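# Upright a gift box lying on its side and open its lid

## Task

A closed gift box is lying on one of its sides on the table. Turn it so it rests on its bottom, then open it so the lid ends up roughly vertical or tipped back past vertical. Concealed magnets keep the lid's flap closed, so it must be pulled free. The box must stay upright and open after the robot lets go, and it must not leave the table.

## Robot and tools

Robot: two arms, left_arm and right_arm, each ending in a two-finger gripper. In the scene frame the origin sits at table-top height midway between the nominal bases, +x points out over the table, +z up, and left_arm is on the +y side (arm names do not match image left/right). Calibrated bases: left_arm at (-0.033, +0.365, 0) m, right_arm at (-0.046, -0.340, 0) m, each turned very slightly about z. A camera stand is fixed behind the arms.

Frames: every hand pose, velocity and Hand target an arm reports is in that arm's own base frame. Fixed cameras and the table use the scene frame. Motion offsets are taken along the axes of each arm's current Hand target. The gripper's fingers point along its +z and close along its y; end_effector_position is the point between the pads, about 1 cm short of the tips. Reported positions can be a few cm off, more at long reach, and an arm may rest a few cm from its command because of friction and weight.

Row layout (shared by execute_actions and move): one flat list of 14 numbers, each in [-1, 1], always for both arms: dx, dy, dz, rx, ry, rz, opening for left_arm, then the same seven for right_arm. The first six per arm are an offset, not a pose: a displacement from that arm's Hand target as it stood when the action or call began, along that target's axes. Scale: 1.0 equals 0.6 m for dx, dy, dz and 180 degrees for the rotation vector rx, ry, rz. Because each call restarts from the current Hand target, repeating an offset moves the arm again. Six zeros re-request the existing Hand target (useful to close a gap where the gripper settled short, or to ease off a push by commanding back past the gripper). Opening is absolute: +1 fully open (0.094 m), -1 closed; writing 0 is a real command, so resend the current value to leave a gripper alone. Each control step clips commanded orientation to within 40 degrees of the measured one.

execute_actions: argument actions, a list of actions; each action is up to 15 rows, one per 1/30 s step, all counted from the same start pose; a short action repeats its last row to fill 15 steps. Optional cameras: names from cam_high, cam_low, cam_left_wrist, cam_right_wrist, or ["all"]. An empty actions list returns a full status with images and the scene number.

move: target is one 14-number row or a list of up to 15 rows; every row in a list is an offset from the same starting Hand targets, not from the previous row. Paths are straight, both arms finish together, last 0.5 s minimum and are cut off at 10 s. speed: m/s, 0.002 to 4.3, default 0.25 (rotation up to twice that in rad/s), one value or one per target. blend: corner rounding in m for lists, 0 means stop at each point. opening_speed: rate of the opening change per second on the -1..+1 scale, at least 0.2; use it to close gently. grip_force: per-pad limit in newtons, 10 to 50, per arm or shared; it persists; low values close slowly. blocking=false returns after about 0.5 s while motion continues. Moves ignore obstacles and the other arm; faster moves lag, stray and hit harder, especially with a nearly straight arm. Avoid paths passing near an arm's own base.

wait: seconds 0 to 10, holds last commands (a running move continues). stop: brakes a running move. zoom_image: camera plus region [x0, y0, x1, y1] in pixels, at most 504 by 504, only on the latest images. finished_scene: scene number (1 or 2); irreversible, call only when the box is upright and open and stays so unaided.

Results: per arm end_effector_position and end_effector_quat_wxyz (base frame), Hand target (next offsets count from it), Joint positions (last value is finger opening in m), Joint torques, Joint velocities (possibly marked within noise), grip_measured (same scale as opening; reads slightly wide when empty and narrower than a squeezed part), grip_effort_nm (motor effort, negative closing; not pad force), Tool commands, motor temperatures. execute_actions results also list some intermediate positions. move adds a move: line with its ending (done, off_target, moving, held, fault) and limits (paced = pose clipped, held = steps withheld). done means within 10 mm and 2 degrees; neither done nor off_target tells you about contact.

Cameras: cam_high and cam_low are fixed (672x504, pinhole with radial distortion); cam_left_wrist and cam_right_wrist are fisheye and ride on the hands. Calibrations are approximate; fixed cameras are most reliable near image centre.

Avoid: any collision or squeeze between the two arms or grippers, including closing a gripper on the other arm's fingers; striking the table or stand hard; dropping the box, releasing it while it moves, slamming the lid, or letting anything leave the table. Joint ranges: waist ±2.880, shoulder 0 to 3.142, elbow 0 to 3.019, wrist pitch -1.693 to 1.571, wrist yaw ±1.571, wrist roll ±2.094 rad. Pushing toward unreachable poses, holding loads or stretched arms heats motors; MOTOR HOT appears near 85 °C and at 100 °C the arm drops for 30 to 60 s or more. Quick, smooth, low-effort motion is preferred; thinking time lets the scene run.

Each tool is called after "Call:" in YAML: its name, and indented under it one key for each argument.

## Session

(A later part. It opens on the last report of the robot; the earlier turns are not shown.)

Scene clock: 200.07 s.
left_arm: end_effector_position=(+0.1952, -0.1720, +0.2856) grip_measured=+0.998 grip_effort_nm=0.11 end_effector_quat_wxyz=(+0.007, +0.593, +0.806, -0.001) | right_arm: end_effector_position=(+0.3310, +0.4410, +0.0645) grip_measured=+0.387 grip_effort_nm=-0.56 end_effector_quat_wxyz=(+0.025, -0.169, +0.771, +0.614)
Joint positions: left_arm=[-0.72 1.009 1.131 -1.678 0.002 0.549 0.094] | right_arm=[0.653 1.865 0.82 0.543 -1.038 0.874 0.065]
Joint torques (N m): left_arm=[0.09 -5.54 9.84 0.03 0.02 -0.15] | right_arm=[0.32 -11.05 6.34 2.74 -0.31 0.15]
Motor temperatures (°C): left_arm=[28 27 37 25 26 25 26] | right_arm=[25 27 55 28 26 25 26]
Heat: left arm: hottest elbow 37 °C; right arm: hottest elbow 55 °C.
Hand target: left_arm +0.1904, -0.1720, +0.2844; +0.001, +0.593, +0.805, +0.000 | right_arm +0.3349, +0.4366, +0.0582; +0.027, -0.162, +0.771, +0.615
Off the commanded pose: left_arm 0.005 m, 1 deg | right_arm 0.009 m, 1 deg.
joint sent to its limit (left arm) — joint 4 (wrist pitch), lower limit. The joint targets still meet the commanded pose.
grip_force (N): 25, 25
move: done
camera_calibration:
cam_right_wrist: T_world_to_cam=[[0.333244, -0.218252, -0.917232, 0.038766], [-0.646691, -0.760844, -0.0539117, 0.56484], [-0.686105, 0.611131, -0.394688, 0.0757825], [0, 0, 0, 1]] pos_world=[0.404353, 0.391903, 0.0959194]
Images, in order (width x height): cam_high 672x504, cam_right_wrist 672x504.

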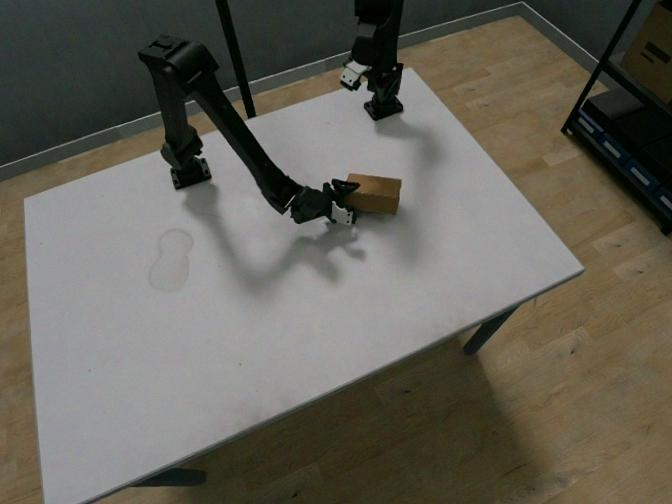

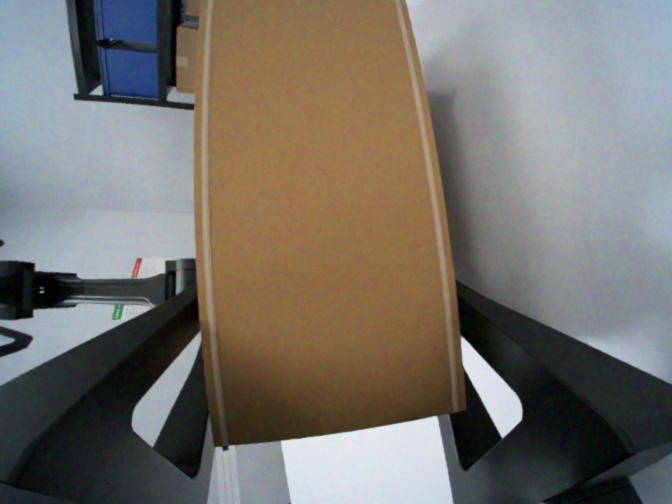

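Call:
move:
  target: [0,0,0,0,0,0,1,0.0065,-0.025,0.0065,0,0,0,0]
  speed: 0.03

Call:
zoom_image:
  camera: "cam_high"
  region: [315, 155, 415, 235]

Scene clock: 204.70 s.
left_arm: end_effector_position=(+0.1952, -0.1720, +0.2856) grip_measured=+0.998 grip_effort_nm=0.11 end_effector_quat_wxyz=(+0.007, +0.593, +0.806, -0.001) | right_arm: end_effector_position=(+0.3315, +0.4414, +0.0513) grip_measured=+0.387 grip_effort_nm=-0.56 end_effector_quat_wxyz=(+0.026, -0.169, +0.770, +0.615)
Joint positions: left_arm=[-0.72 1.009 1.131 -1.678 0.002 0.549 0.094] | right_arm=[0.653 1.904 0.82 0.588 -1.038 0.877 0.065]
Joint torques (N m): left_arm=[0.15 -5.48 9.85 0.02 0.02 -0.15] | right_arm=[0.56 -10.99 6 2.67 -0.3 0.11]
Heat: left arm: hottest elbow 37 °C; right arm: hottest elbow 54 °C.
Hand target: left_arm +0.1904, -0.1720, +0.2844; +0.001, +0.593, +0.805, +0.000 | right_arm +0.3348, +0.4366, +0.0422; +0.027, -0.162, +0.771, +0.615
Off the commanded pose: left_arm 0.005 m, 1 deg | right_arm 0.011 m, 1 deg.
joint sent to its limit (left arm) — joint 4 (wrist pitch), lower limit. The joint targets still meet the commanded pose.
grip_force (N): 25, 25
move: off_target (right_arm)

Scaled by 5.040 from the camera's 672x504 image, which has a finer 960x720 frame.
This view is cut from an older image: the scene may have changed since it was taken.

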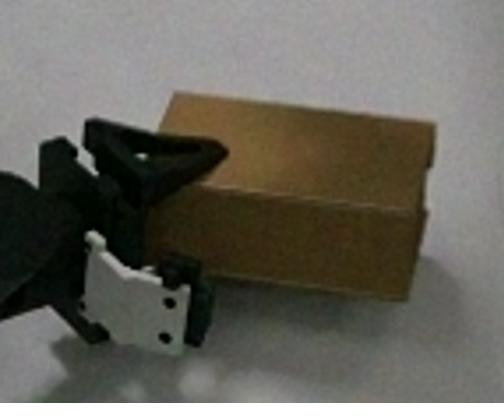

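Call:
move:
  target: [0,0,0,0,0,0,1,0.0049,-0.0187,0.0049,0,0,0,0]
  speed: 0.03
  cameras: ["cam_high","cam_right_wrist"]

Call:
zoom_image:
  camera: "cam_high"
  region: [315, 155, 415, 235]

Scene clock: 209.57 s.
left_arm: end_effector_position=(+0.1952, -0.1720, +0.2856) grip_measured=+0.998 grip_effort_nm=0.10 end_effector_quat_wxyz=(+0.007, +0.593, +0.806, -0.001) | right_arm: end_effector_position=(+0.3321, +0.4423, +0.0495) grip_measured=+0.386 grip_effort_nm=-0.56 end_effector_quat_wxyz=(+0.027, -0.170, +0.765, +0.621)
Joint positions: left_arm=[-0.72 1.009 1.131 -1.678 0.002 0.549 0.094] | right_arm=[0.652 1.919 0.82 0.628 -1.044 0.894 0.065]
Joint torques (N m): left_arm=[0.09 -5.48 9.84 0.02 0.02 -0.14] | right_arm=[0.5 -10.17 5.9 2.44 -0.01 -0.17]
Heat: left arm: hottest elbow 37 °C; right arm: hottest elbow 53 °C.
Hand target: left_arm +0.1904, -0.1720, +0.2844; +0.001, +0.593, +0.805, +0.000 | right_arm +0.3348, +0.4366, +0.0302; +0.027, -0.162, +0.771, +0.615
Off the commanded pose: left_arm 0.005 m, 1 deg | right_arm 0.020 m, 1 deg.
joint sent to its limit (left arm) — joint 4 (wrist pitch), lower limit. The joint targets still meet the commanded pose.
grip_force (N): 25, 25
move: off_target (right_arm)
camera_calibration:
cam_right_wrist: T_world_to_cam=[[0.336503, -0.201848, -0.919795, 0.0166572], [-0.645994, -0.76017, -0.0695153, 0.565916], [-0.685169, 0.617575, -0.386192, 0.066242], [0, 0, 0, 1]] pos_world=[0.405361, 0.392645, 0.0802431]
Images, in order (width x height): cam_high 672x504, cam_right_wrist 672x504.

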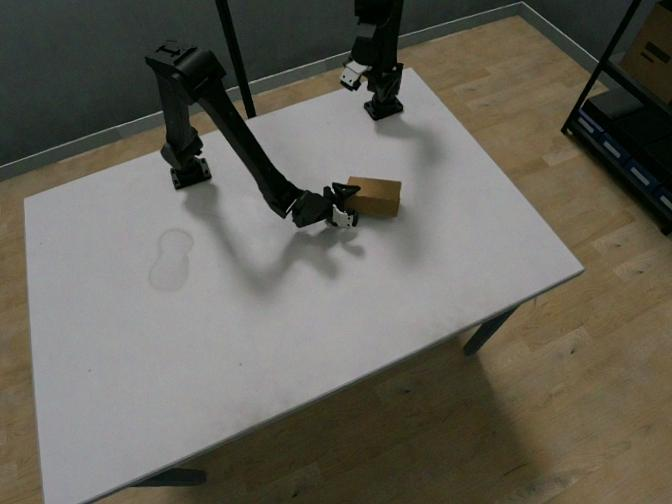

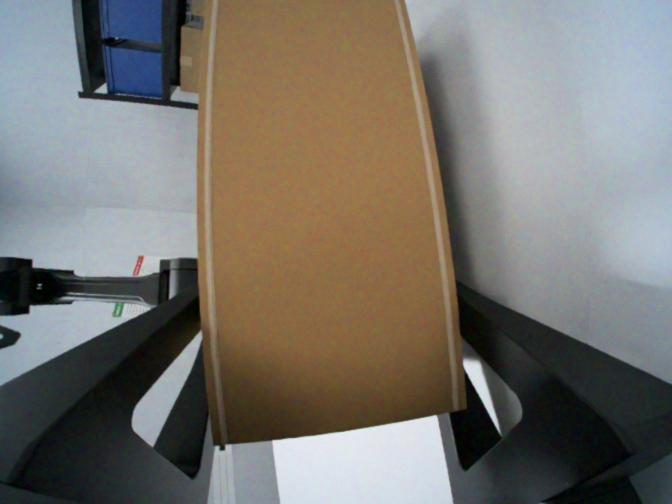

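Scaled by 5.040 from the camera's 672x504 image, which has a finer 960x720 frame.

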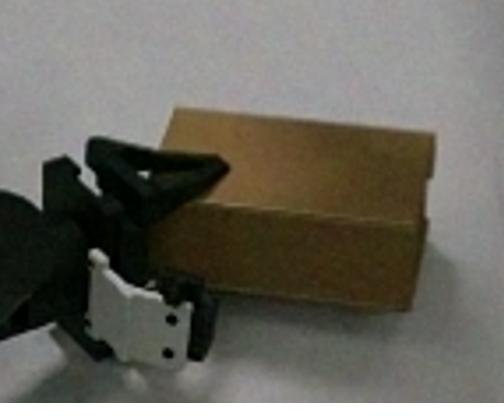

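Call:
move:
  target:
    - [0,0,0,0,0,0,1,-0.004,0.0156,-0.004,0,0,0,0.36]
    - [0,0,0,0,0,0,1,-0.004,0.0156,-0.004,0,0,0,1]
    - [0,0,0,0,0,0,1,0.114,0.0156,-0.122,0,0,0,1]
    - [0,0,0,0,0,0,1,0.06,0.2,-0.2,0,0,0,1]
  opening_speed: 0.5
  speed: [0.05,0.05,0.1,0.2]
  blend: [0,0,0.02,0]
  cameras: ["all"]

Call:
zoom_image:
  camera: "cam_high"
  region: [315, 155, 415, 235]

Scene clock: 221.87 s.
left_arm: end_effector_position=(+0.1952, -0.1720, +0.2856) grip_measured=+0.998 grip_effort_nm=0.11 end_effector_quat_wxyz=(+0.007, +0.593, +0.806, -0.001) | right_arm: end_effector_position=(+0.2647, +0.3316, +0.1400) grip_measured=+0.998 grip_effort_nm=0.10 end_effector_quat_wxyz=(+0.000, -0.148, +0.780, +0.608)
Joint positions: left_arm=[-0.72 1.009 1.131 -1.678 0.002 0.549 0.094] | right_arm=[0.514 1.403 0.573 0.128 -1.155 0.726 0.094]
Joint torques (N m): left_arm=[0.21 -5.48 9.84 0.03 0.02 -0.15] | right_arm=[0.21 -8.29 12.75 1.09 -0.53 -0.07]
Motor temperatures (°C): left_arm=[28 27 37 25 26 25 26] | right_arm=[25 27 50 27 26 25 26]
Heat: left arm: hottest elbow 37 °C; right arm: hottest elbow 50 °C.
Hand target: left_arm +0.1904, -0.1720, +0.2844; +0.001, +0.593, +0.805, +0.000 | right_arm +0.2858, +0.3370, +0.1635; +0.027, -0.162, +0.771, +0.615
Off the commanded pose: left_arm 0.005 m, 1 deg | right_arm 0.032 m, 4 deg.
joint sent to its limit (left arm) — joint 4 (wrist pitch), lower limit. The joint targets still meet the commanded pose.
grip_force (N): 25, 25
move: off_target (right_arm); target 2's new opening was sent with right_arm's hand 0.011 m and 1 deg from that target
camera_calibration:
cam_left_wrist: T_world_to_cam=[[-0.95017, -0.311731, 0.00100908, 0.133081], [-0.257469, 0.786593, 0.561232, 0.0411147], [-0.175747, 0.533006, -0.827658, 0.453723], [0, 0, 0, 1]] pos_world=[0.216776, -0.232692, 0.352318]
cam_right_wrist: T_world_to_cam=[[0.274995, -0.245902, -0.929467, 0.132516], [-0.651275, -0.758799, 0.00806129, 0.43466], [-0.707261, 0.603122, -0.368816, 0.131588], [0, 0, 0, 1]] pos_world=[0.339709, 0.283042, 0.168197]

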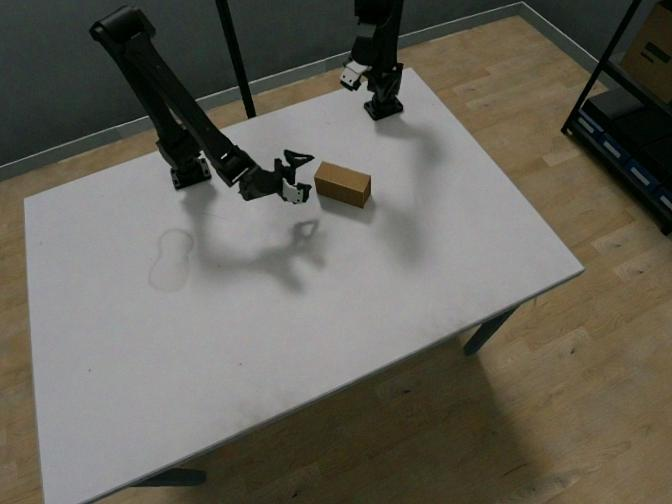

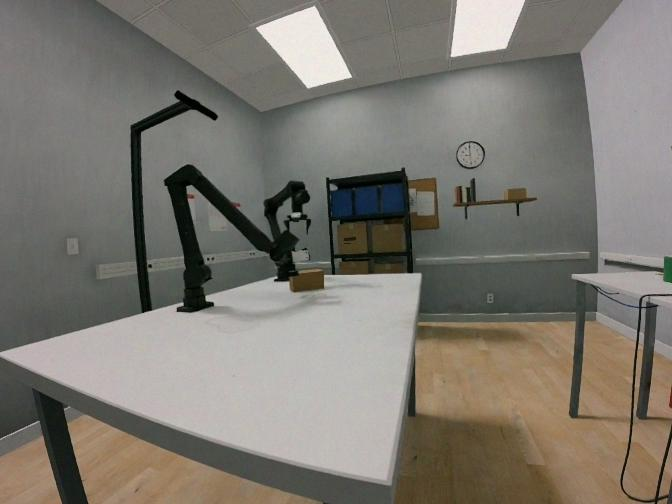

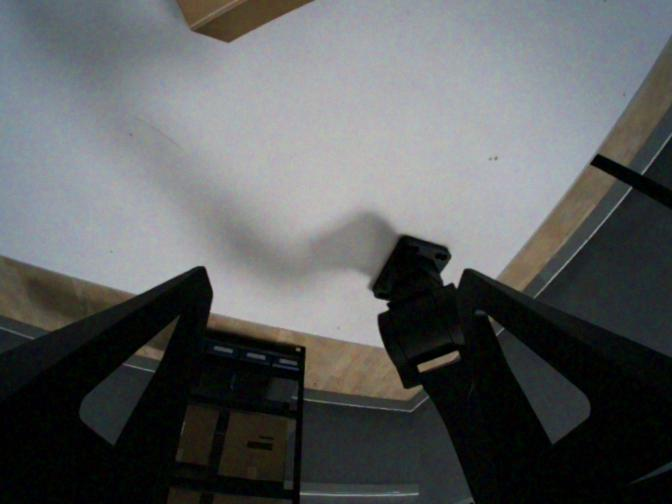

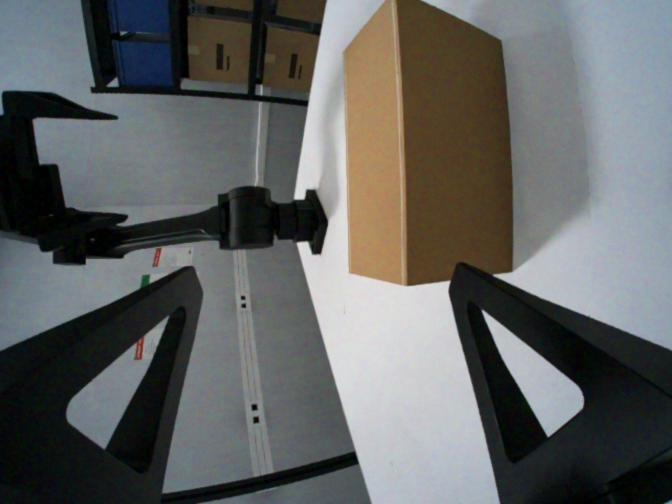

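Scaled by 5.040 from the camera's 672x504 image, which has a finer 960x720 frame.

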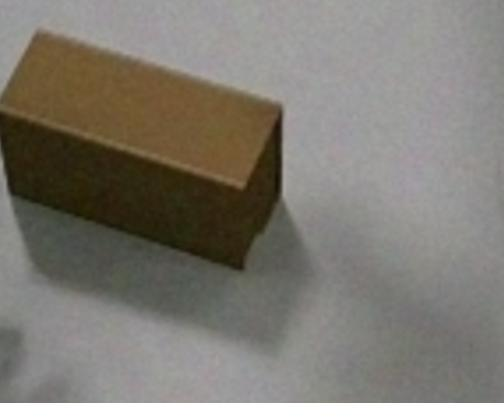

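Call:
zoom_image:
  camera: "cam_right_wrist"
  region: [320, 0, 540, 300]

Call:
zoom_image:
  camera: "cam_high"
  region: [350, 170, 380, 215]

Call:
zoom_image:
  camera: "cam_left_wrist"
  region: [160, 0, 330, 60]

Scaled by 1.680 from the camera's 672x504 image, which has a finer 960x720 frame.

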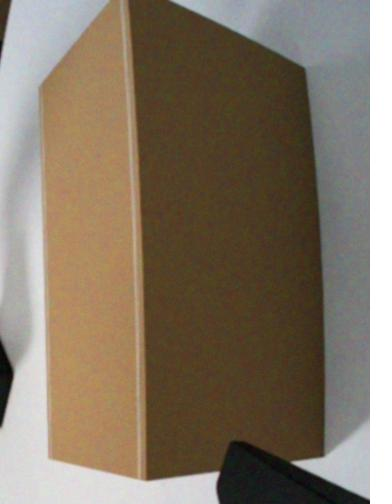

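Scaled by 11.200 from the camera's 672x504 image, which has a finer 960x720 frame.

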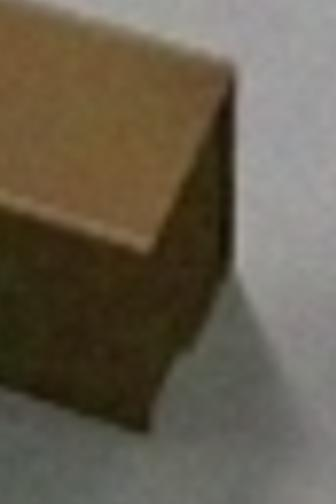

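Scaled by 2.965 from the camera's 672x504 image, which has a finer 960x720 frame.

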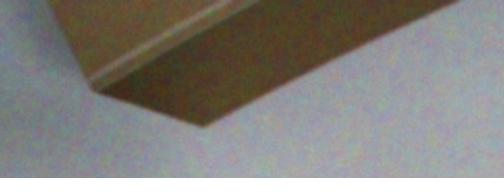

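Call:
move:
  target:
    - [0,0,0,0,0,0,1,0.1,0.06,-0.14,0,0,0,1]
    - [0,0,0,0,0,0,1,0.105,0.018,0.034,0.314,-0.04,-0.233,1]
  blend: [0.02,0]
  cameras: ["cam_right_wrist"]

Scene clock: 255.17 s.
left_arm: end_effector_position=(+0.1952, -0.1720, +0.2856) grip_measured=+0.998 grip_effort_nm=0.10 end_effector_quat_wxyz=(+0.007, +0.593, +0.806, -0.001) | right_arm: end_effector_position=(+0.2106, +0.3170, +0.1253) grip_measured=+0.998 grip_effort_nm=0.10 end_effector_quat_wxyz=(+0.330, -0.346, +0.870, +0.126)
Joint positions: left_arm=[-0.72 1.009 1.131 -1.678 0.002 0.549 0.094] | right_arm=[1.088 1.029 0.548 -0.398 0.226 0.25 0.094]
Joint torques (N m): left_arm=[0.15 -5.48 9.84 0.02 0.02 -0.14] | right_arm=[2.37 -3.19 15.73 2.47 0.25 0.02]
Heat: left arm: hottest elbow 37 °C; right arm: hottest elbow 52 °C.
Hand target: left_arm +0.1904, -0.1720, +0.2844; +0.001, +0.593, +0.805, +0.000 | right_arm +0.2200, +0.3449, +0.1535; +0.353, -0.348, +0.856, +0.145
Off the commanded pose: left_arm 0.005 m, 1 deg | right_arm 0.041 m, 4 deg.
joint sent to its limit (left arm) — joint 4 (wrist pitch), lower limit. The joint targets still meet the commanded pose.
grip_force (N): 25, 25
move: off_target (right_arm)
camera_calibration:
cam_right_wrist: T_world_to_cam=[[0.68454, -0.726, 0.0657956, 0.0714518], [-0.722394, -0.687692, -0.0722945, 0.39093], [0.097733, 0.00195809, -0.995211, 0.196215], [0, 0, 0, 1]] pos_world=[0.214317, 0.320329, 0.218836]
Images, in order (width x height): cam_right_wrist 672x504.

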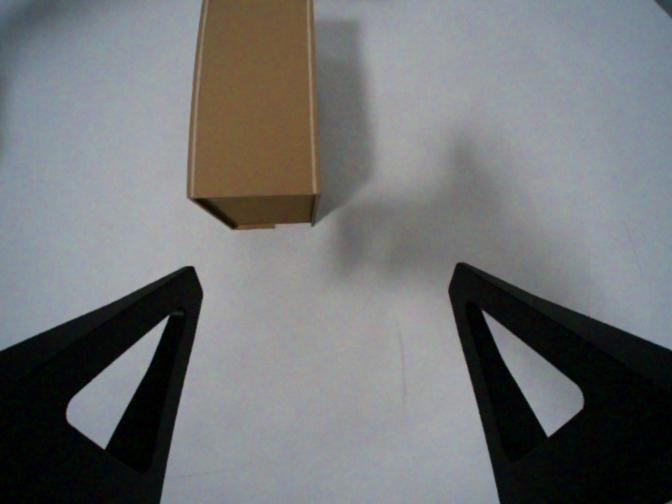

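Call:
move:
  target:
    - [0,0,0,0,0,0,1,0,0.061,0,0,0,0,1]
    - [0,0,0,0,0,0,1,-0.015,0.063,0.17,0,0,0,1]
  speed: 0.12
  cameras: ["cam_right_wrist"]

Scene clock: 264.87 s.
left_arm: end_effector_position=(+0.1952, -0.1720, +0.2856) grip_measured=+0.998 grip_effort_nm=0.11 end_effector_quat_wxyz=(+0.007, +0.593, +0.806, -0.001) | right_arm: end_effector_position=(+0.2319, +0.4045, +0.0705) grip_measured=+0.998 grip_effort_nm=0.10 end_effector_quat_wxyz=(+0.334, -0.356, +0.863, +0.131)
Joint positions: left_arm=[-0.72 1.009 1.131 -1.678 0.002 0.549 0.094] | right_arm=[1.144 1.408 0.663 -0.127 0.25 0.269 0.094]
Joint torques (N m): left_arm=[0.15 -5.48 9.84 0.03 0.02 -0.15] | right_arm=[0.21 -6.36 13.63 2.4 0.06 0]
Heat: left arm: hottest elbow 37 °C; right arm: hottest elbow 51 °C.
Hand target: left_arm +0.1904, -0.1720, +0.2844; +0.001, +0.593, +0.805, +0.000 | right_arm +0.2493, +0.4268, +0.0875; +0.353, -0.348, +0.856, +0.145
Off the commanded pose: left_arm 0.005 m, 1 deg | right_arm 0.033 m, 3 deg.
joint sent to its limit (left arm) — joint 4 (wrist pitch), lower limit. The joint targets still meet the commanded pose.
grip_force (N): 25, 25
move: off_target (right_arm)
camera_calibration:
cam_right_wrist: T_world_to_cam=[[0.701955, -0.709011, 0.067547, 0.112878], [-0.703867, -0.705078, -0.0862356, 0.466293], [0.108768, 0.0129895, -0.993982, 0.132351], [0, 0, 0, 1]] pos_world=[0.234578, 0.407086, 0.164141]
Images, in order (width x height): cam_right_wrist 672x504.

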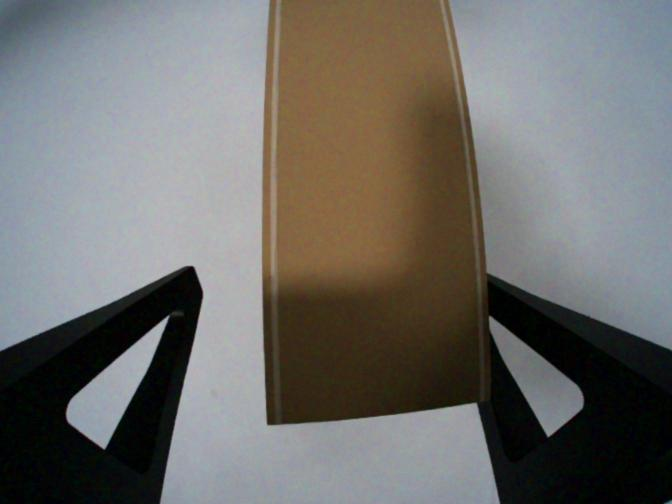

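Call:
move:
  target:
    - [0,0,0,0,0,0,1,0,-0.027,0.0,0,0,0,1]
    - [0,0,0,0,0,0,1,0,-0.027,0.015,0,0,0,1]
    - [0,0,0,0,0,0,1,0,-0.027,0.015,0,0,0,0]
  opening_speed: 0.5
  speed: 0.07
  cameras: ["cam_right_wrist"]

Scene clock: 271.87 s.
left_arm: end_effector_position=(+0.1952, -0.1720, +0.2856) grip_measured=+0.998 grip_effort_nm=0.10 end_effector_quat_wxyz=(+0.007, +0.593, +0.806, -0.001) | right_arm: end_effector_position=(+0.2478, +0.4007, +0.0657) grip_measured=+0.360 grip_effort_nm=-0.49 end_effector_quat_wxyz=(+0.335, -0.356, +0.862, +0.133)
Joint positions: left_arm=[-0.72 1.009 1.131 -1.678 0.002 0.549 0.094] | right_arm=[1.098 1.427 0.663 -0.096 0.218 0.234 0.064]
Joint torques (N m): left_arm=[0.09 -5.54 9.83 0.02 0.02 -0.14] | right_arm=[0.15 -6.83 13.07 2.51 0.06 -0.01]
Heat: left arm: hottest elbow 37 °C; right arm: hottest elbow 53 °C.
Hand target: left_arm +0.1904, -0.1720, +0.2844; +0.001, +0.593, +0.805, +0.000 | right_arm +0.2652, +0.4196, +0.0813; +0.353, -0.348, +0.856, +0.145
Off the commanded pose: left_arm 0.005 m, 1 deg | right_arm 0.030 m, 3 deg.
joint sent to its limit (left arm) — joint 4 (wrist pitch), lower limit. The joint targets still meet the commanded pose.
grip_force (N): 25, 25
move: off_target (right_arm); target 3's new opening was sent with right_arm's hand 0.030 m and 3 deg from that target
camera_calibration:
cam_right_wrist: T_world_to_cam=[[0.70275, -0.708531, 0.0642384, 0.0992092], [-0.703178, -0.705473, -0.0885978, 0.474481], [0.108093, 0.0170911, -0.993994, 0.124419], [0, 0, 0, 1]] pos_world=[0.250476, 0.4029, 0.159337]
Images, in order (width x height): cam_right_wrist 672x504.

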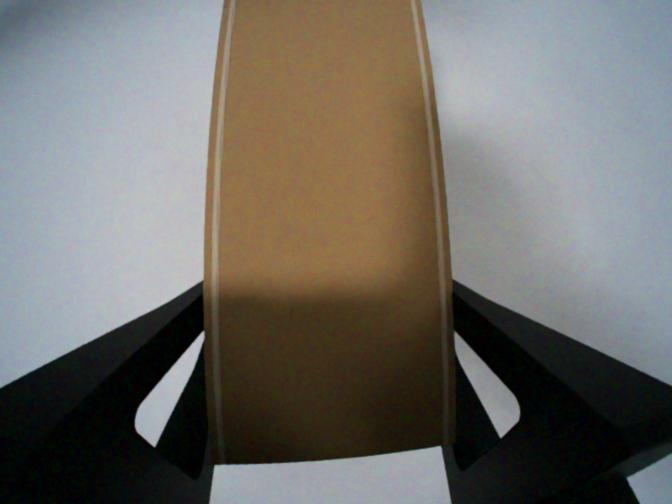

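Call:
move:
  target:
    - [0,0,0,0,0,0,1,-0.11,0,-0.11,0,0,0,0]
    - [0,0,0,0,0,0,1,-0.12,0,-0.12,-0.33,0,0.33,0]
  speed: [0.15,0.35]
  blend: [0.02,0]

Scene clock: 278.63 s.
left_arm: end_effector_position=(+0.1952, -0.1720, +0.2856) grip_measured=+0.998 grip_effort_nm=0.11 end_effector_quat_wxyz=(+0.007, +0.593, +0.806, -0.001) | right_arm: end_effector_position=(+0.2614, +0.4227, +0.1871) grip_measured=+0.358 grip_effort_nm=-0.56 end_effector_quat_wxyz=(+0.026, -0.027, +0.734, +0.678)
Joint positions: left_arm=[-0.72 1.009 1.131 -1.678 0.002 0.549 0.094] | right_arm=[0.764 1.484 0.561 0.809 -0.802 1.414 0.064]
Joint torques (N m): left_arm=[0.09 -5.54 9.84 0.03 0.02 -0.15] | right_arm=[0.5 -7 7.53 3.21 0.04 0.11]
Heat: left arm: hottest elbow 37 °C; right arm: hottest elbow 53 °C.
Hand target: left_arm +0.1904, -0.1720, +0.2844; +0.001, +0.593, +0.805, +0.000 | right_arm +0.2657, +0.4196, +0.1831; +0.029, -0.021, +0.732, +0.680
Off the commanded pose: left_arm 0.005 m, 1 deg | right_arm 0.007 m, 1 deg.
joint sent to its limit (left arm) — joint 4 (wrist pitch), lower limit. The joint targets still meet the commanded pose.
grip_force (N): 25, 25
move: done

Call:
move:
  target:
    - [0,0,0,0,0,0,1,0.0145,-0.192,0.0153,0,0,0,0]
    - [0,0,0,0,0,0,1,0.0163,-0.225,0.0173,0,0,0,0]
    - [0,0,0,0,0,0,1,0.018,-0.245,0.019,0,0,0,0]
  speed: [0.12,0.04,0.03]
  blend: [0.01,0.003,0]
  cameras: ["cam_high","cam_right_wrist"]

Call:
zoom_image:
  camera: "cam_high"
  region: [300, 145, 400, 225]

Scene clock: 286.67 s.
left_arm: end_effector_position=(+0.1952, -0.1720, +0.2856) grip_measured=+0.998 grip_effort_nm=0.11 end_effector_quat_wxyz=(+0.007, +0.593, +0.806, -0.001) | right_arm: end_effector_position=(+0.2571, +0.4183, +0.0541) grip_measured=+0.354 grip_effort_nm=-0.56 end_effector_quat_wxyz=(+0.029, -0.027, +0.725, +0.688)
Joint positions: left_arm=[-0.72 1.009 1.131 -1.678 0.002 0.549 0.094] | right_arm=[0.764 1.99 0.53 1.385 -0.801 1.437 0.064]
Joint torques (N m): left_arm=[0.21 -5.42 9.84 0.02 0.02 -0.14] | right_arm=[0.5 -6.71 5.16 2 0.06 -0.13]
Heat: left arm: hottest elbow 37 °C; right arm: hottest elbow 51 °C.
Hand target: left_arm +0.1904, -0.1720, +0.2844; +0.001, +0.593, +0.805, +0.000 | right_arm +0.2653, +0.4201, +0.0353; +0.029, -0.021, +0.732, +0.680
Off the commanded pose: left_arm 0.005 m, 1 deg | right_arm 0.021 m, 1 deg.
joint sent to its limit (left arm) — joint 4 (wrist pitch), lower limit. The joint targets still meet the commanded pose.
grip_force (N): 25, 25
move: off_target (right_arm); blend cut to 0.0099 m at target 1
camera_calibration:
cam_right_wrist: T_world_to_cam=[[0.117557, -0.0931931, -0.988684, 0.0558448], [-0.797185, -0.602538, -0.0379926, 0.470765], [-0.592179, 0.79263, -0.145125, -0.0787582], [0, 0, 0, 1]] pos_world=[0.322083, 0.351284, 0.0616687]
Images, in order (width x height): cam_high 672x504, cam_right_wrist 672x504.

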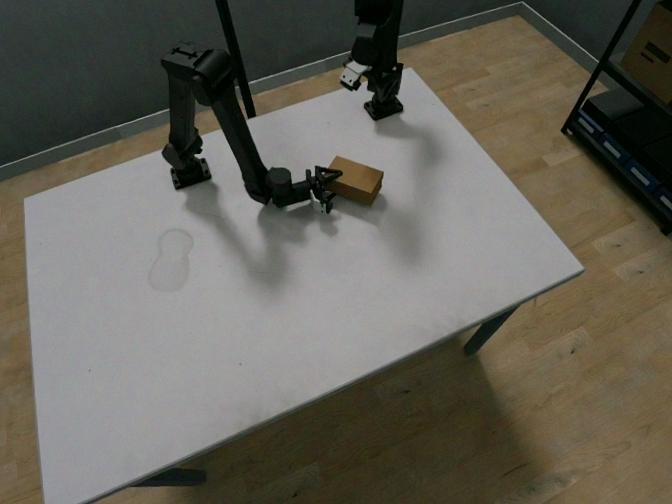

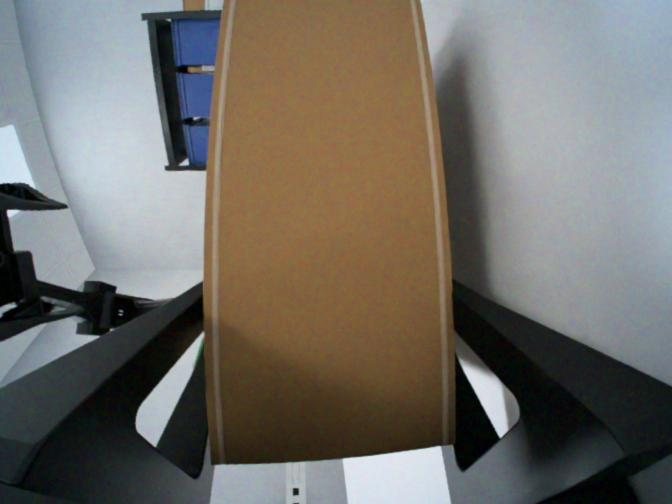

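Scaled by 5.040 from the camera's 672x504 image, which has a finer 960x720 frame.

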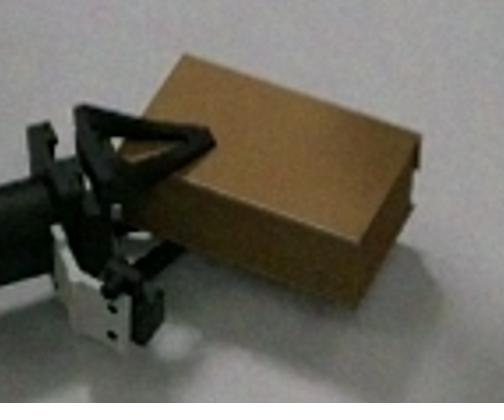

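Call:
move:
  target:
    - [0,0,0,0,0,0,1,-0.001,0.013,-0.001,0,0,0,0]
    - [0,0,0,0,0,0,1,-0.001,0.013,-0.001,0,0,0,0.62]
  speed: 0.05
  opening_speed: 0.4
  cameras: ["cam_high","cam_right_wrist"]

Call:
zoom_image:
  camera: "cam_high"
  region: [300, 145, 400, 225]

Scene clock: 292.93 s.
left_arm: end_effector_position=(+0.1952, -0.1720, +0.2856) grip_measured=+0.998 grip_effort_nm=0.11 end_effector_quat_wxyz=(+0.007, +0.593, +0.806, -0.001) | right_arm: end_effector_position=(+0.2576, +0.4192, +0.0599) grip_measured=+0.615 grip_effort_nm=0.22 end_effector_quat_wxyz=(+0.025, -0.025, +0.722, +0.691)
Joint positions: left_arm=[-0.72 1.009 1.131 -1.678 0.002 0.549 0.094] | right_arm=[0.763 1.979 0.532 1.385 -0.805 1.456 0.076]
Joint torques (N m): left_arm=[0.15 -5.42 9.84 0.02 0.02 -0.14] | right_arm=[0.5 -8 4.77 0.94 0.26 -0.33]
Heat: left arm: hottest elbow 37 °C; right arm: hottest elbow 49 °C.
Hand target: left_arm +0.1904, -0.1720, +0.2844; +0.001, +0.593, +0.805, +0.000 | right_arm +0.2654, +0.4201, +0.0431; +0.029, -0.020, +0.732, +0.680
Off the commanded pose: left_arm 0.005 m, 1 deg | right_arm 0.019 m, 2 deg.
joint sent to its limit (left arm) — joint 4 (wrist pitch), lower limit. The joint targets still meet the commanded pose.
grip_force (N): 25, 25
move: off_target (right_arm); target 2's new opening was sent with right_arm's hand 0.014 m and 1 deg from that target
camera_calibration:
cam_right_wrist: T_world_to_cam=[[0.109384, -0.0830523, -0.990524, 0.0596137], [-0.795472, -0.604852, -0.0371291, 0.472454], [-0.596037, 0.791995, -0.132227, -0.0777516], [0, 0, 0, 1]] pos_world=[0.32296, 0.352295, 0.0663097]
Images, in order (width x height): cam_high 672x504, cam_right_wrist 672x504.

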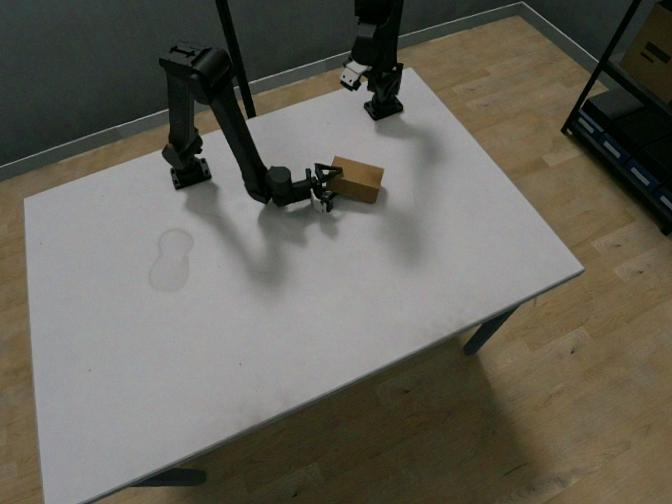

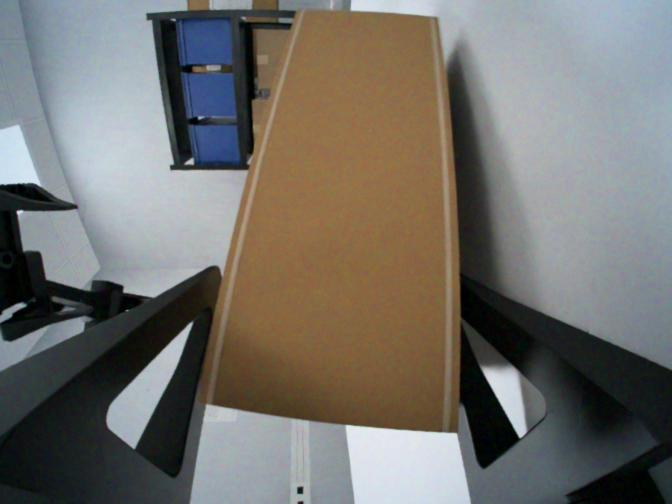

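Scaled by 5.040 from the camera's 672x504 image, which has a finer 960x720 frame.

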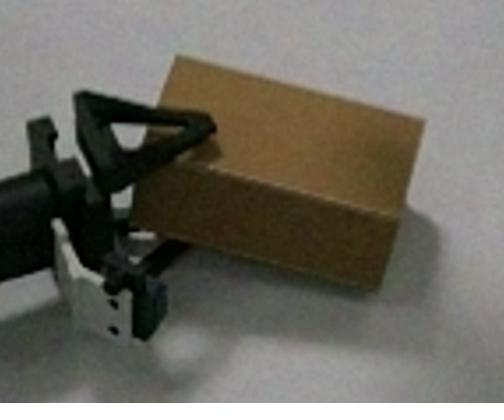

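Call:
move:
  target:
    - [0,0,0,0,0,0,1,0,-0.004,-0.12,0,0,0,0.75]
    - [0,0,0,0,0,0,1,0,0.15,-0.15,0,0,0,1]
  speed: [0.2,0.2]
  blend: [0.01,0]
  cameras: ["all"]

Call:
zoom_image:
  camera: "cam_high"
  region: [300, 145, 400, 225]

Scene clock: 302.30 s.
left_arm: end_effector_position=(+0.1952, -0.1720, +0.2856) grip_measured=+0.998 grip_effort_nm=0.10 end_effector_quat_wxyz=(+0.007, +0.593, +0.806, -0.001) | right_arm: end_effector_position=(+0.2544, +0.3418, +0.1351) grip_measured=+0.997 grip_effort_nm=0.11 end_effector_quat_wxyz=(+0.020, -0.020, +0.733, +0.679)
Joint positions: left_arm=[-0.72 1.009 1.131 -1.678 0.002 0.549 0.094] | right_arm=[0.587 1.552 0.381 1.033 -0.978 1.4 0.094]
Joint torques (N m): left_arm=[0.21 -5.48 9.84 0.05 0.02 -0.15] | right_arm=[0.21 -8.53 5.53 1.61 -0.13 -0.08]
Heat: left arm: hottest elbow 37 °C; right arm: hottest elbow 46 °C.
Hand target: left_arm +0.1904, -0.1720, +0.2844; +0.001, +0.593, +0.805, +0.000 | right_arm +0.2578, +0.3371, +0.1393; +0.029, -0.020, +0.732, +0.680
Off the commanded pose: left_arm 0.005 m, 1 deg | right_arm 0.007 m, 1 deg.
joint sent to its limit (left arm) — joint 4 (wrist pitch), lower limit. The joint targets still meet the commanded pose.
grip_force (N): 25, 25
move: done
camera_calibration:
cam_left_wrist: T_world_to_cam=[[-0.95017, -0.311731, 0.00100908, 0.133081], [-0.257469, 0.786593, 0.561232, 0.0411147], [-0.175747, 0.533006, -0.827658, 0.453723], [0, 0, 0, 1]] pos_world=[0.216776, -0.232692, 0.352318]
cam_right_wrist: T_world_to_cam=[[0.0952005, -0.116528, -0.988614, 0.142751], [-0.796318, -0.604854, -0.00538846, 0.421801], [-0.59734, 0.787764, -0.150376, -0.00428539], [0, 0, 0, 1]] pos_world=[0.319738, 0.275139, 0.142754]

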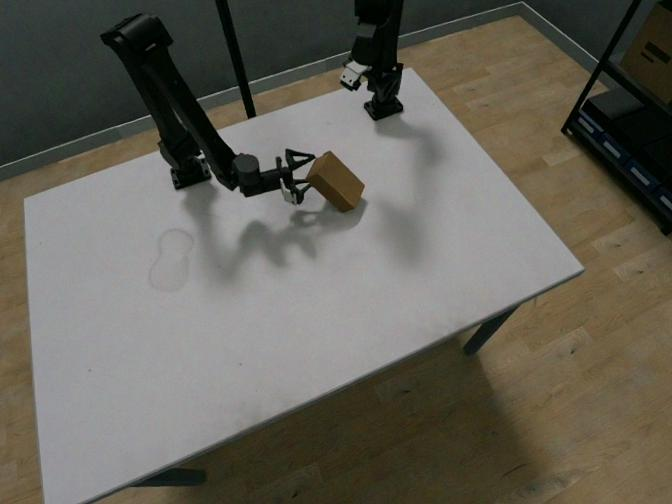

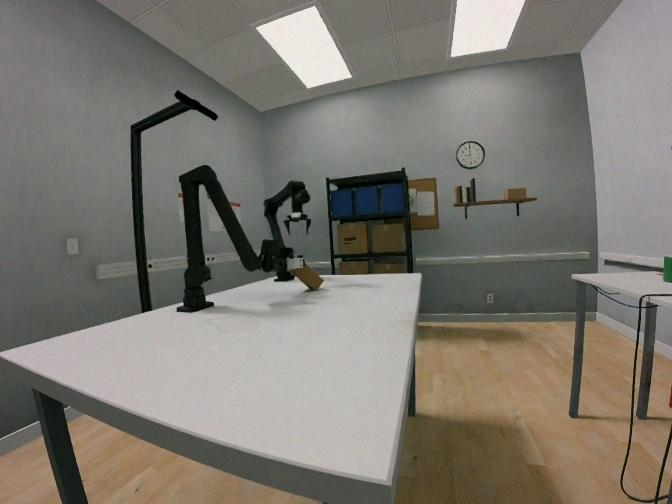

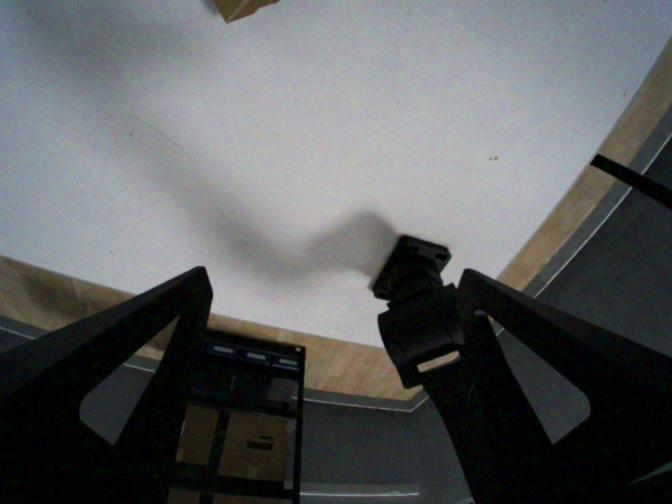

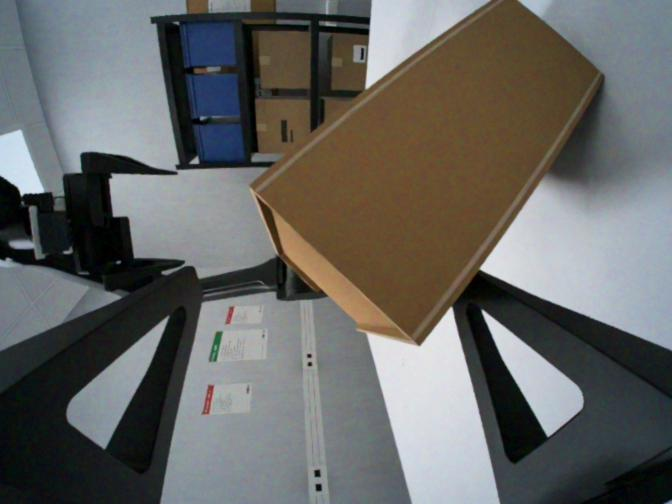

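Scaled by 5.040 from the camera's 672x504 image, which has a finer 960x720 frame.

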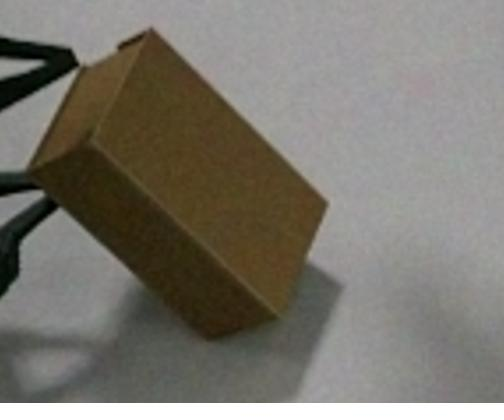

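Call:
move:
  target: [0,0,0,0,0,0,1,0,-0.125,0.0,0,0,0,1]
  speed: 0.06
  cameras: ["cam_high","cam_right_wrist"]

Call:
zoom_image:
  camera: "cam_high"
  region: [300, 145, 400, 225]

Scene clock: 308.03 s.
left_arm: end_effector_position=(+0.1952, -0.1720, +0.2856) grip_measured=+0.998 grip_effort_nm=0.10 end_effector_quat_wxyz=(+0.007, +0.593, +0.806, -0.001) | right_arm: end_effector_position=(+0.2570, +0.3344, +0.0675) grip_measured=+0.998 grip_effort_nm=0.10 end_effector_quat_wxyz=(+0.022, -0.023, +0.734, +0.678)
Joint positions: left_arm=[-0.72 1.009 1.131 -1.678 0.002 0.549 0.094] | right_arm=[0.561 1.868 0.381 1.34 -1.003 1.383 0.094]
Joint torques (N m): left_arm=[0.15 -5.54 9.85 0.02 0.02 -0.14] | right_arm=[0.03 -7.3 3.26 2.74 -0.12 0.02]
Motor temperatures (°C): left_arm=[28 27 37 25 26 25 26] | right_arm=[25 27 45 27 26 25 26]
Heat: left arm: hottest elbow 37 °C; right arm: hottest elbow 45 °C.
Hand target: left_arm +0.1904, -0.1720, +0.2844; +0.001, +0.593, +0.805, +0.000 | right_arm +0.2630, +0.3315, +0.0647; +0.029, -0.021, +0.732, +0.680
Off the commanded pose: left_arm 0.005 m, 1 deg | right_arm 0.007 m, 1 deg.
joint sent to its limit (left arm) — joint 4 (wrist pitch), lower limit. The joint targets still meet the commanded pose.
grip_force (N): 25, 25
move: done
camera_calibration:
cam_right_wrist: T_world_to_cam=[[0.102692, -0.118449, -0.987636, 0.0735191], [-0.795621, -0.60571, -0.0100825, 0.419461], [-0.597027, 0.786819, -0.156443, -0.00642177], [0, 0, 0, 1]] pos_world=[0.322348, 0.267833, 0.0758347]
Images, in order (width x height): cam_high 672x504, cam_right_wrist 672x504.

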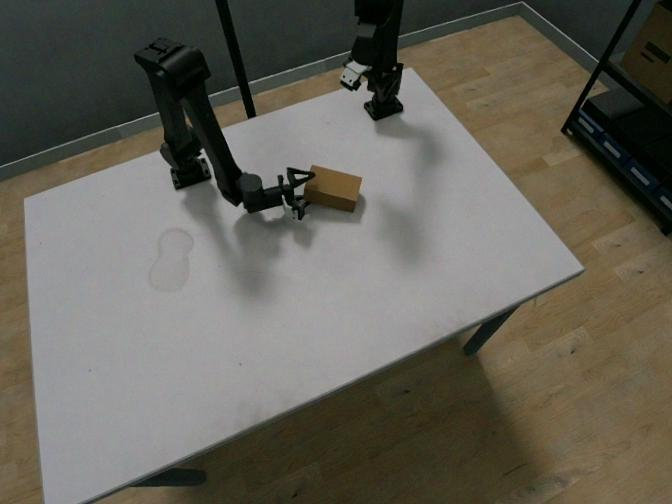

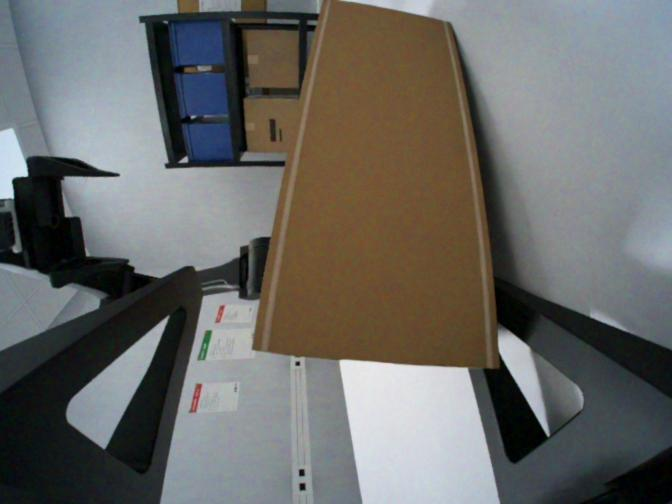

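Scaled by 5.040 from the camera's 672x504 image, which has a finer 960x720 frame.

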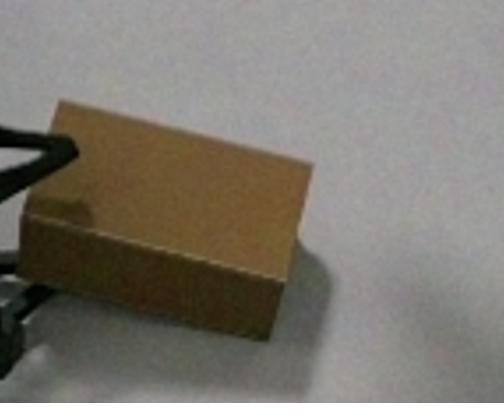

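Call:
move:
  target: [0,0,0,0,0,0,1,0,0,-0.2,0,0,0,1]
  speed: 1.2
  cameras: ["cam_high","cam_right_wrist"]

Call:
zoom_image:
  camera: "cam_high"
  region: [280, 145, 380, 225]

Scene clock: 319.63 s.
left_arm: end_effector_position=(+0.1952, -0.1720, +0.2856) grip_measured=+0.998 grip_effort_nm=0.10 end_effector_quat_wxyz=(+0.007, +0.593, +0.806, -0.001) | right_arm: end_effector_position=(+0.2574, +0.2157, +0.0689) grip_measured=+0.998 grip_effort_nm=0.10 end_effector_quat_wxyz=(+0.019, -0.015, +0.729, +0.684)
Joint positions: left_arm=[-0.72 1.009 1.131 -1.678 0.002 0.549 0.094] | right_arm=[0.164 1.776 0.27 1.145 -1.388 1.167 0.094]
Joint torques (N m): left_arm=[0.15 -5.54 9.87 0.02 0.02 -0.15] | right_arm=[0.03 -8.18 2.43 1.35 -0.39 -0.08]
Heat: left arm: hottest elbow 37 °C; right arm: hottest elbow 43 °C.
Hand target: left_arm +0.1904, -0.1720, +0.2844; +0.001, +0.593, +0.805, +0.000 | right_arm +0.2611, +0.2118, +0.0735; +0.029, -0.021, +0.732, +0.680
Off the commanded pose: left_arm 0.005 m, 1 deg | right_arm 0.007 m, 1 deg.
joint sent to its limit (left arm) — joint 4 (wrist pitch), lower limit. The joint targets still meet the commanded pose.
grip_force (N): 25, 25
move: done
camera_calibration:
cam_right_wrist: T_world_to_cam=[[0.0869563, -0.104687, -0.990696, 0.0621044], [-0.799749, -0.600297, -0.00676306, 0.347506], [-0.594004, 0.792896, -0.135923, 0.0840424], [0, 0, 0, 1]] pos_world=[0.322438, 0.148471, 0.0753001]
Images, in order (width x height): cam_high 672x504, cam_right_wrist 672x504.

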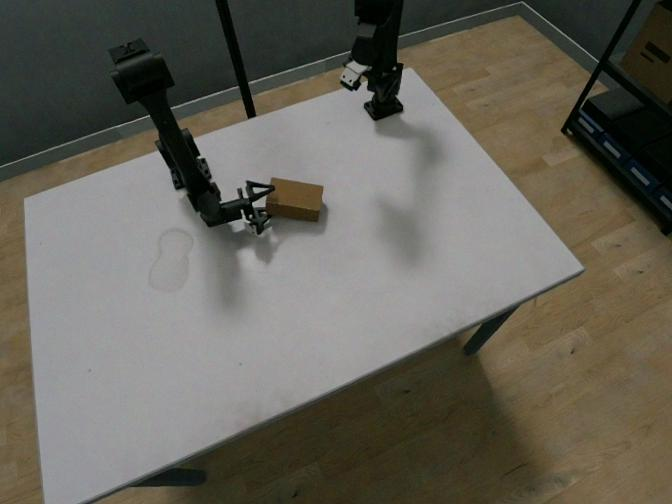

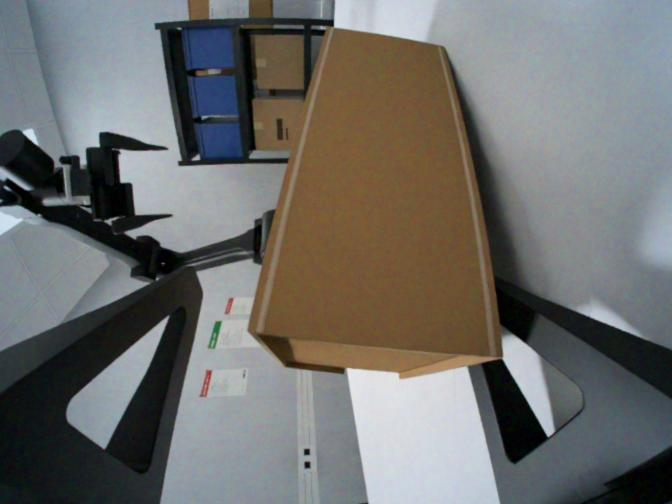

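Scaled by 5.040 from the camera's 672x504 image, which has a finer 960x720 frame.

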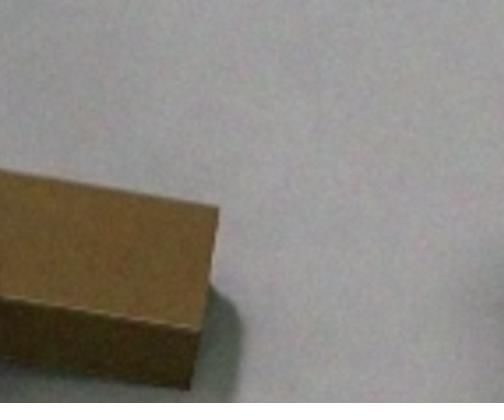

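Call:
move:
  target: [-0.427,0.065,0.257,0,0,0,-1,0,0,0,0,0,0,1]
  speed: 0.3
  cameras: ["cam_high","cam_left_wrist"]

Call:
zoom_image:
  camera: "cam_high"
  region: [250, 145, 350, 225]

Scene clock: 342.43 s.
left_arm: end_effector_position=(+0.2942, -0.3854, +0.1158) grip_measured=-0.979 grip_effort_nm=-0.14 end_effector_quat_wxyz=(-0.022, +0.594, +0.804, +0.006) | right_arm: end_effector_position=(+0.2574, +0.2157, +0.0689) grip_measured=+0.998 grip_effort_nm=0.10 end_effector_quat_wxyz=(+0.019, -0.016, +0.729, +0.684)
Joint positions: left_arm=[-0.917 1.701 1.344 -1.259 0.001 0.355 0.001] | right_arm=[0.164 1.776 0.27 1.145 -1.388 1.167 0.094]
Joint velocities: left_arm=[-0.024 -0.005 -0.017 0.012 -0.095 -0.007 -0.009] | right_arm=[within noise]
Joint torques (N m): left_arm=[0.38 -15.56 13.85 0.39 0.04 -0.14] | right_arm=[0.15 -8 2.47 1.55 -0.37 -0.06]
Motor temperatures (°C): left_arm=[28 27 38 25 26 25 26] | right_arm=[25 26 40 27 26 25 26]
Heat: left arm: hottest elbow 38 °C; right arm: hottest elbow 40 °C.
Hand target: left_arm +0.3036, -0.4053, +0.1305; +0.001, +0.593, +0.805, +0.000 | right_arm +0.2609, +0.2120, +0.0734; +0.031, -0.019, +0.728, +0.685 (not the last commanded pose)
Off the commanded pose: left_arm 0.026 m, 3 deg | right_arm 0.007 m, 1 deg.
grip_force (N): 25, 25
move: moving (left_arm; no rest 5 s after the path's end)
camera_calibration:
cam_left_wrist: T_world_to_cam=[[-0.950756, -0.309054, 0.0234188, 0.159531], [-0.232238, 0.760401, 0.606512, 0.30693], [-0.205253, 0.571206, -0.79473, 0.463863], [0, 0, 0, 1]] pos_world=[0.318165, -0.449047, 0.178754]
Images, in order (width x height): cam_high 672x504, cam_left_wrist 672x504.

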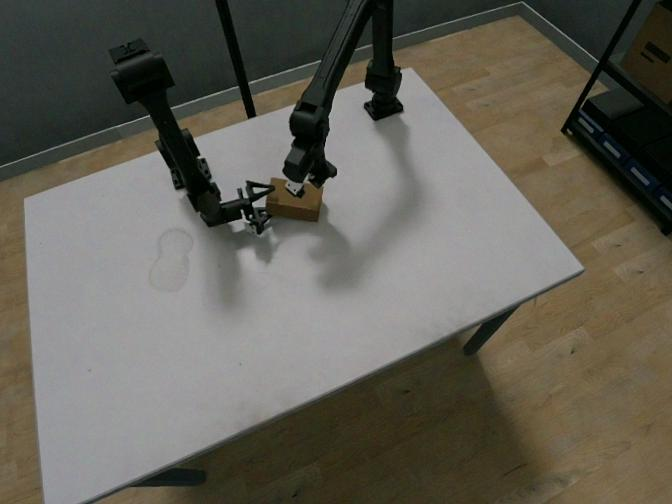

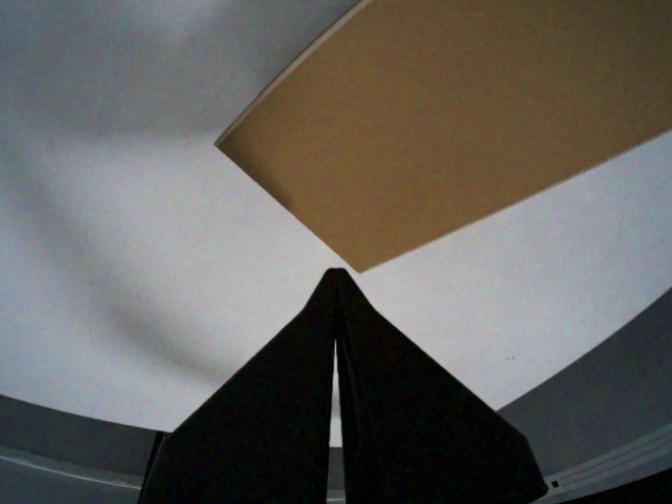

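Scaled by 5.040 from the camera's 672x504 image, which has a finer 960x720 frame.

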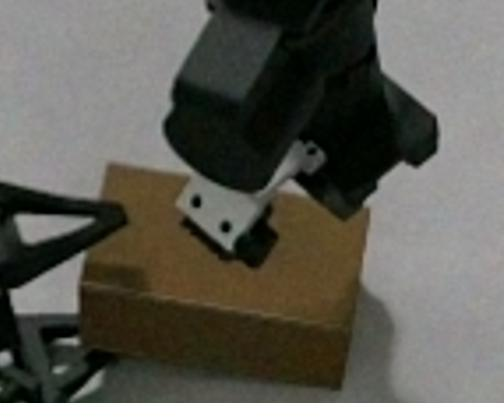

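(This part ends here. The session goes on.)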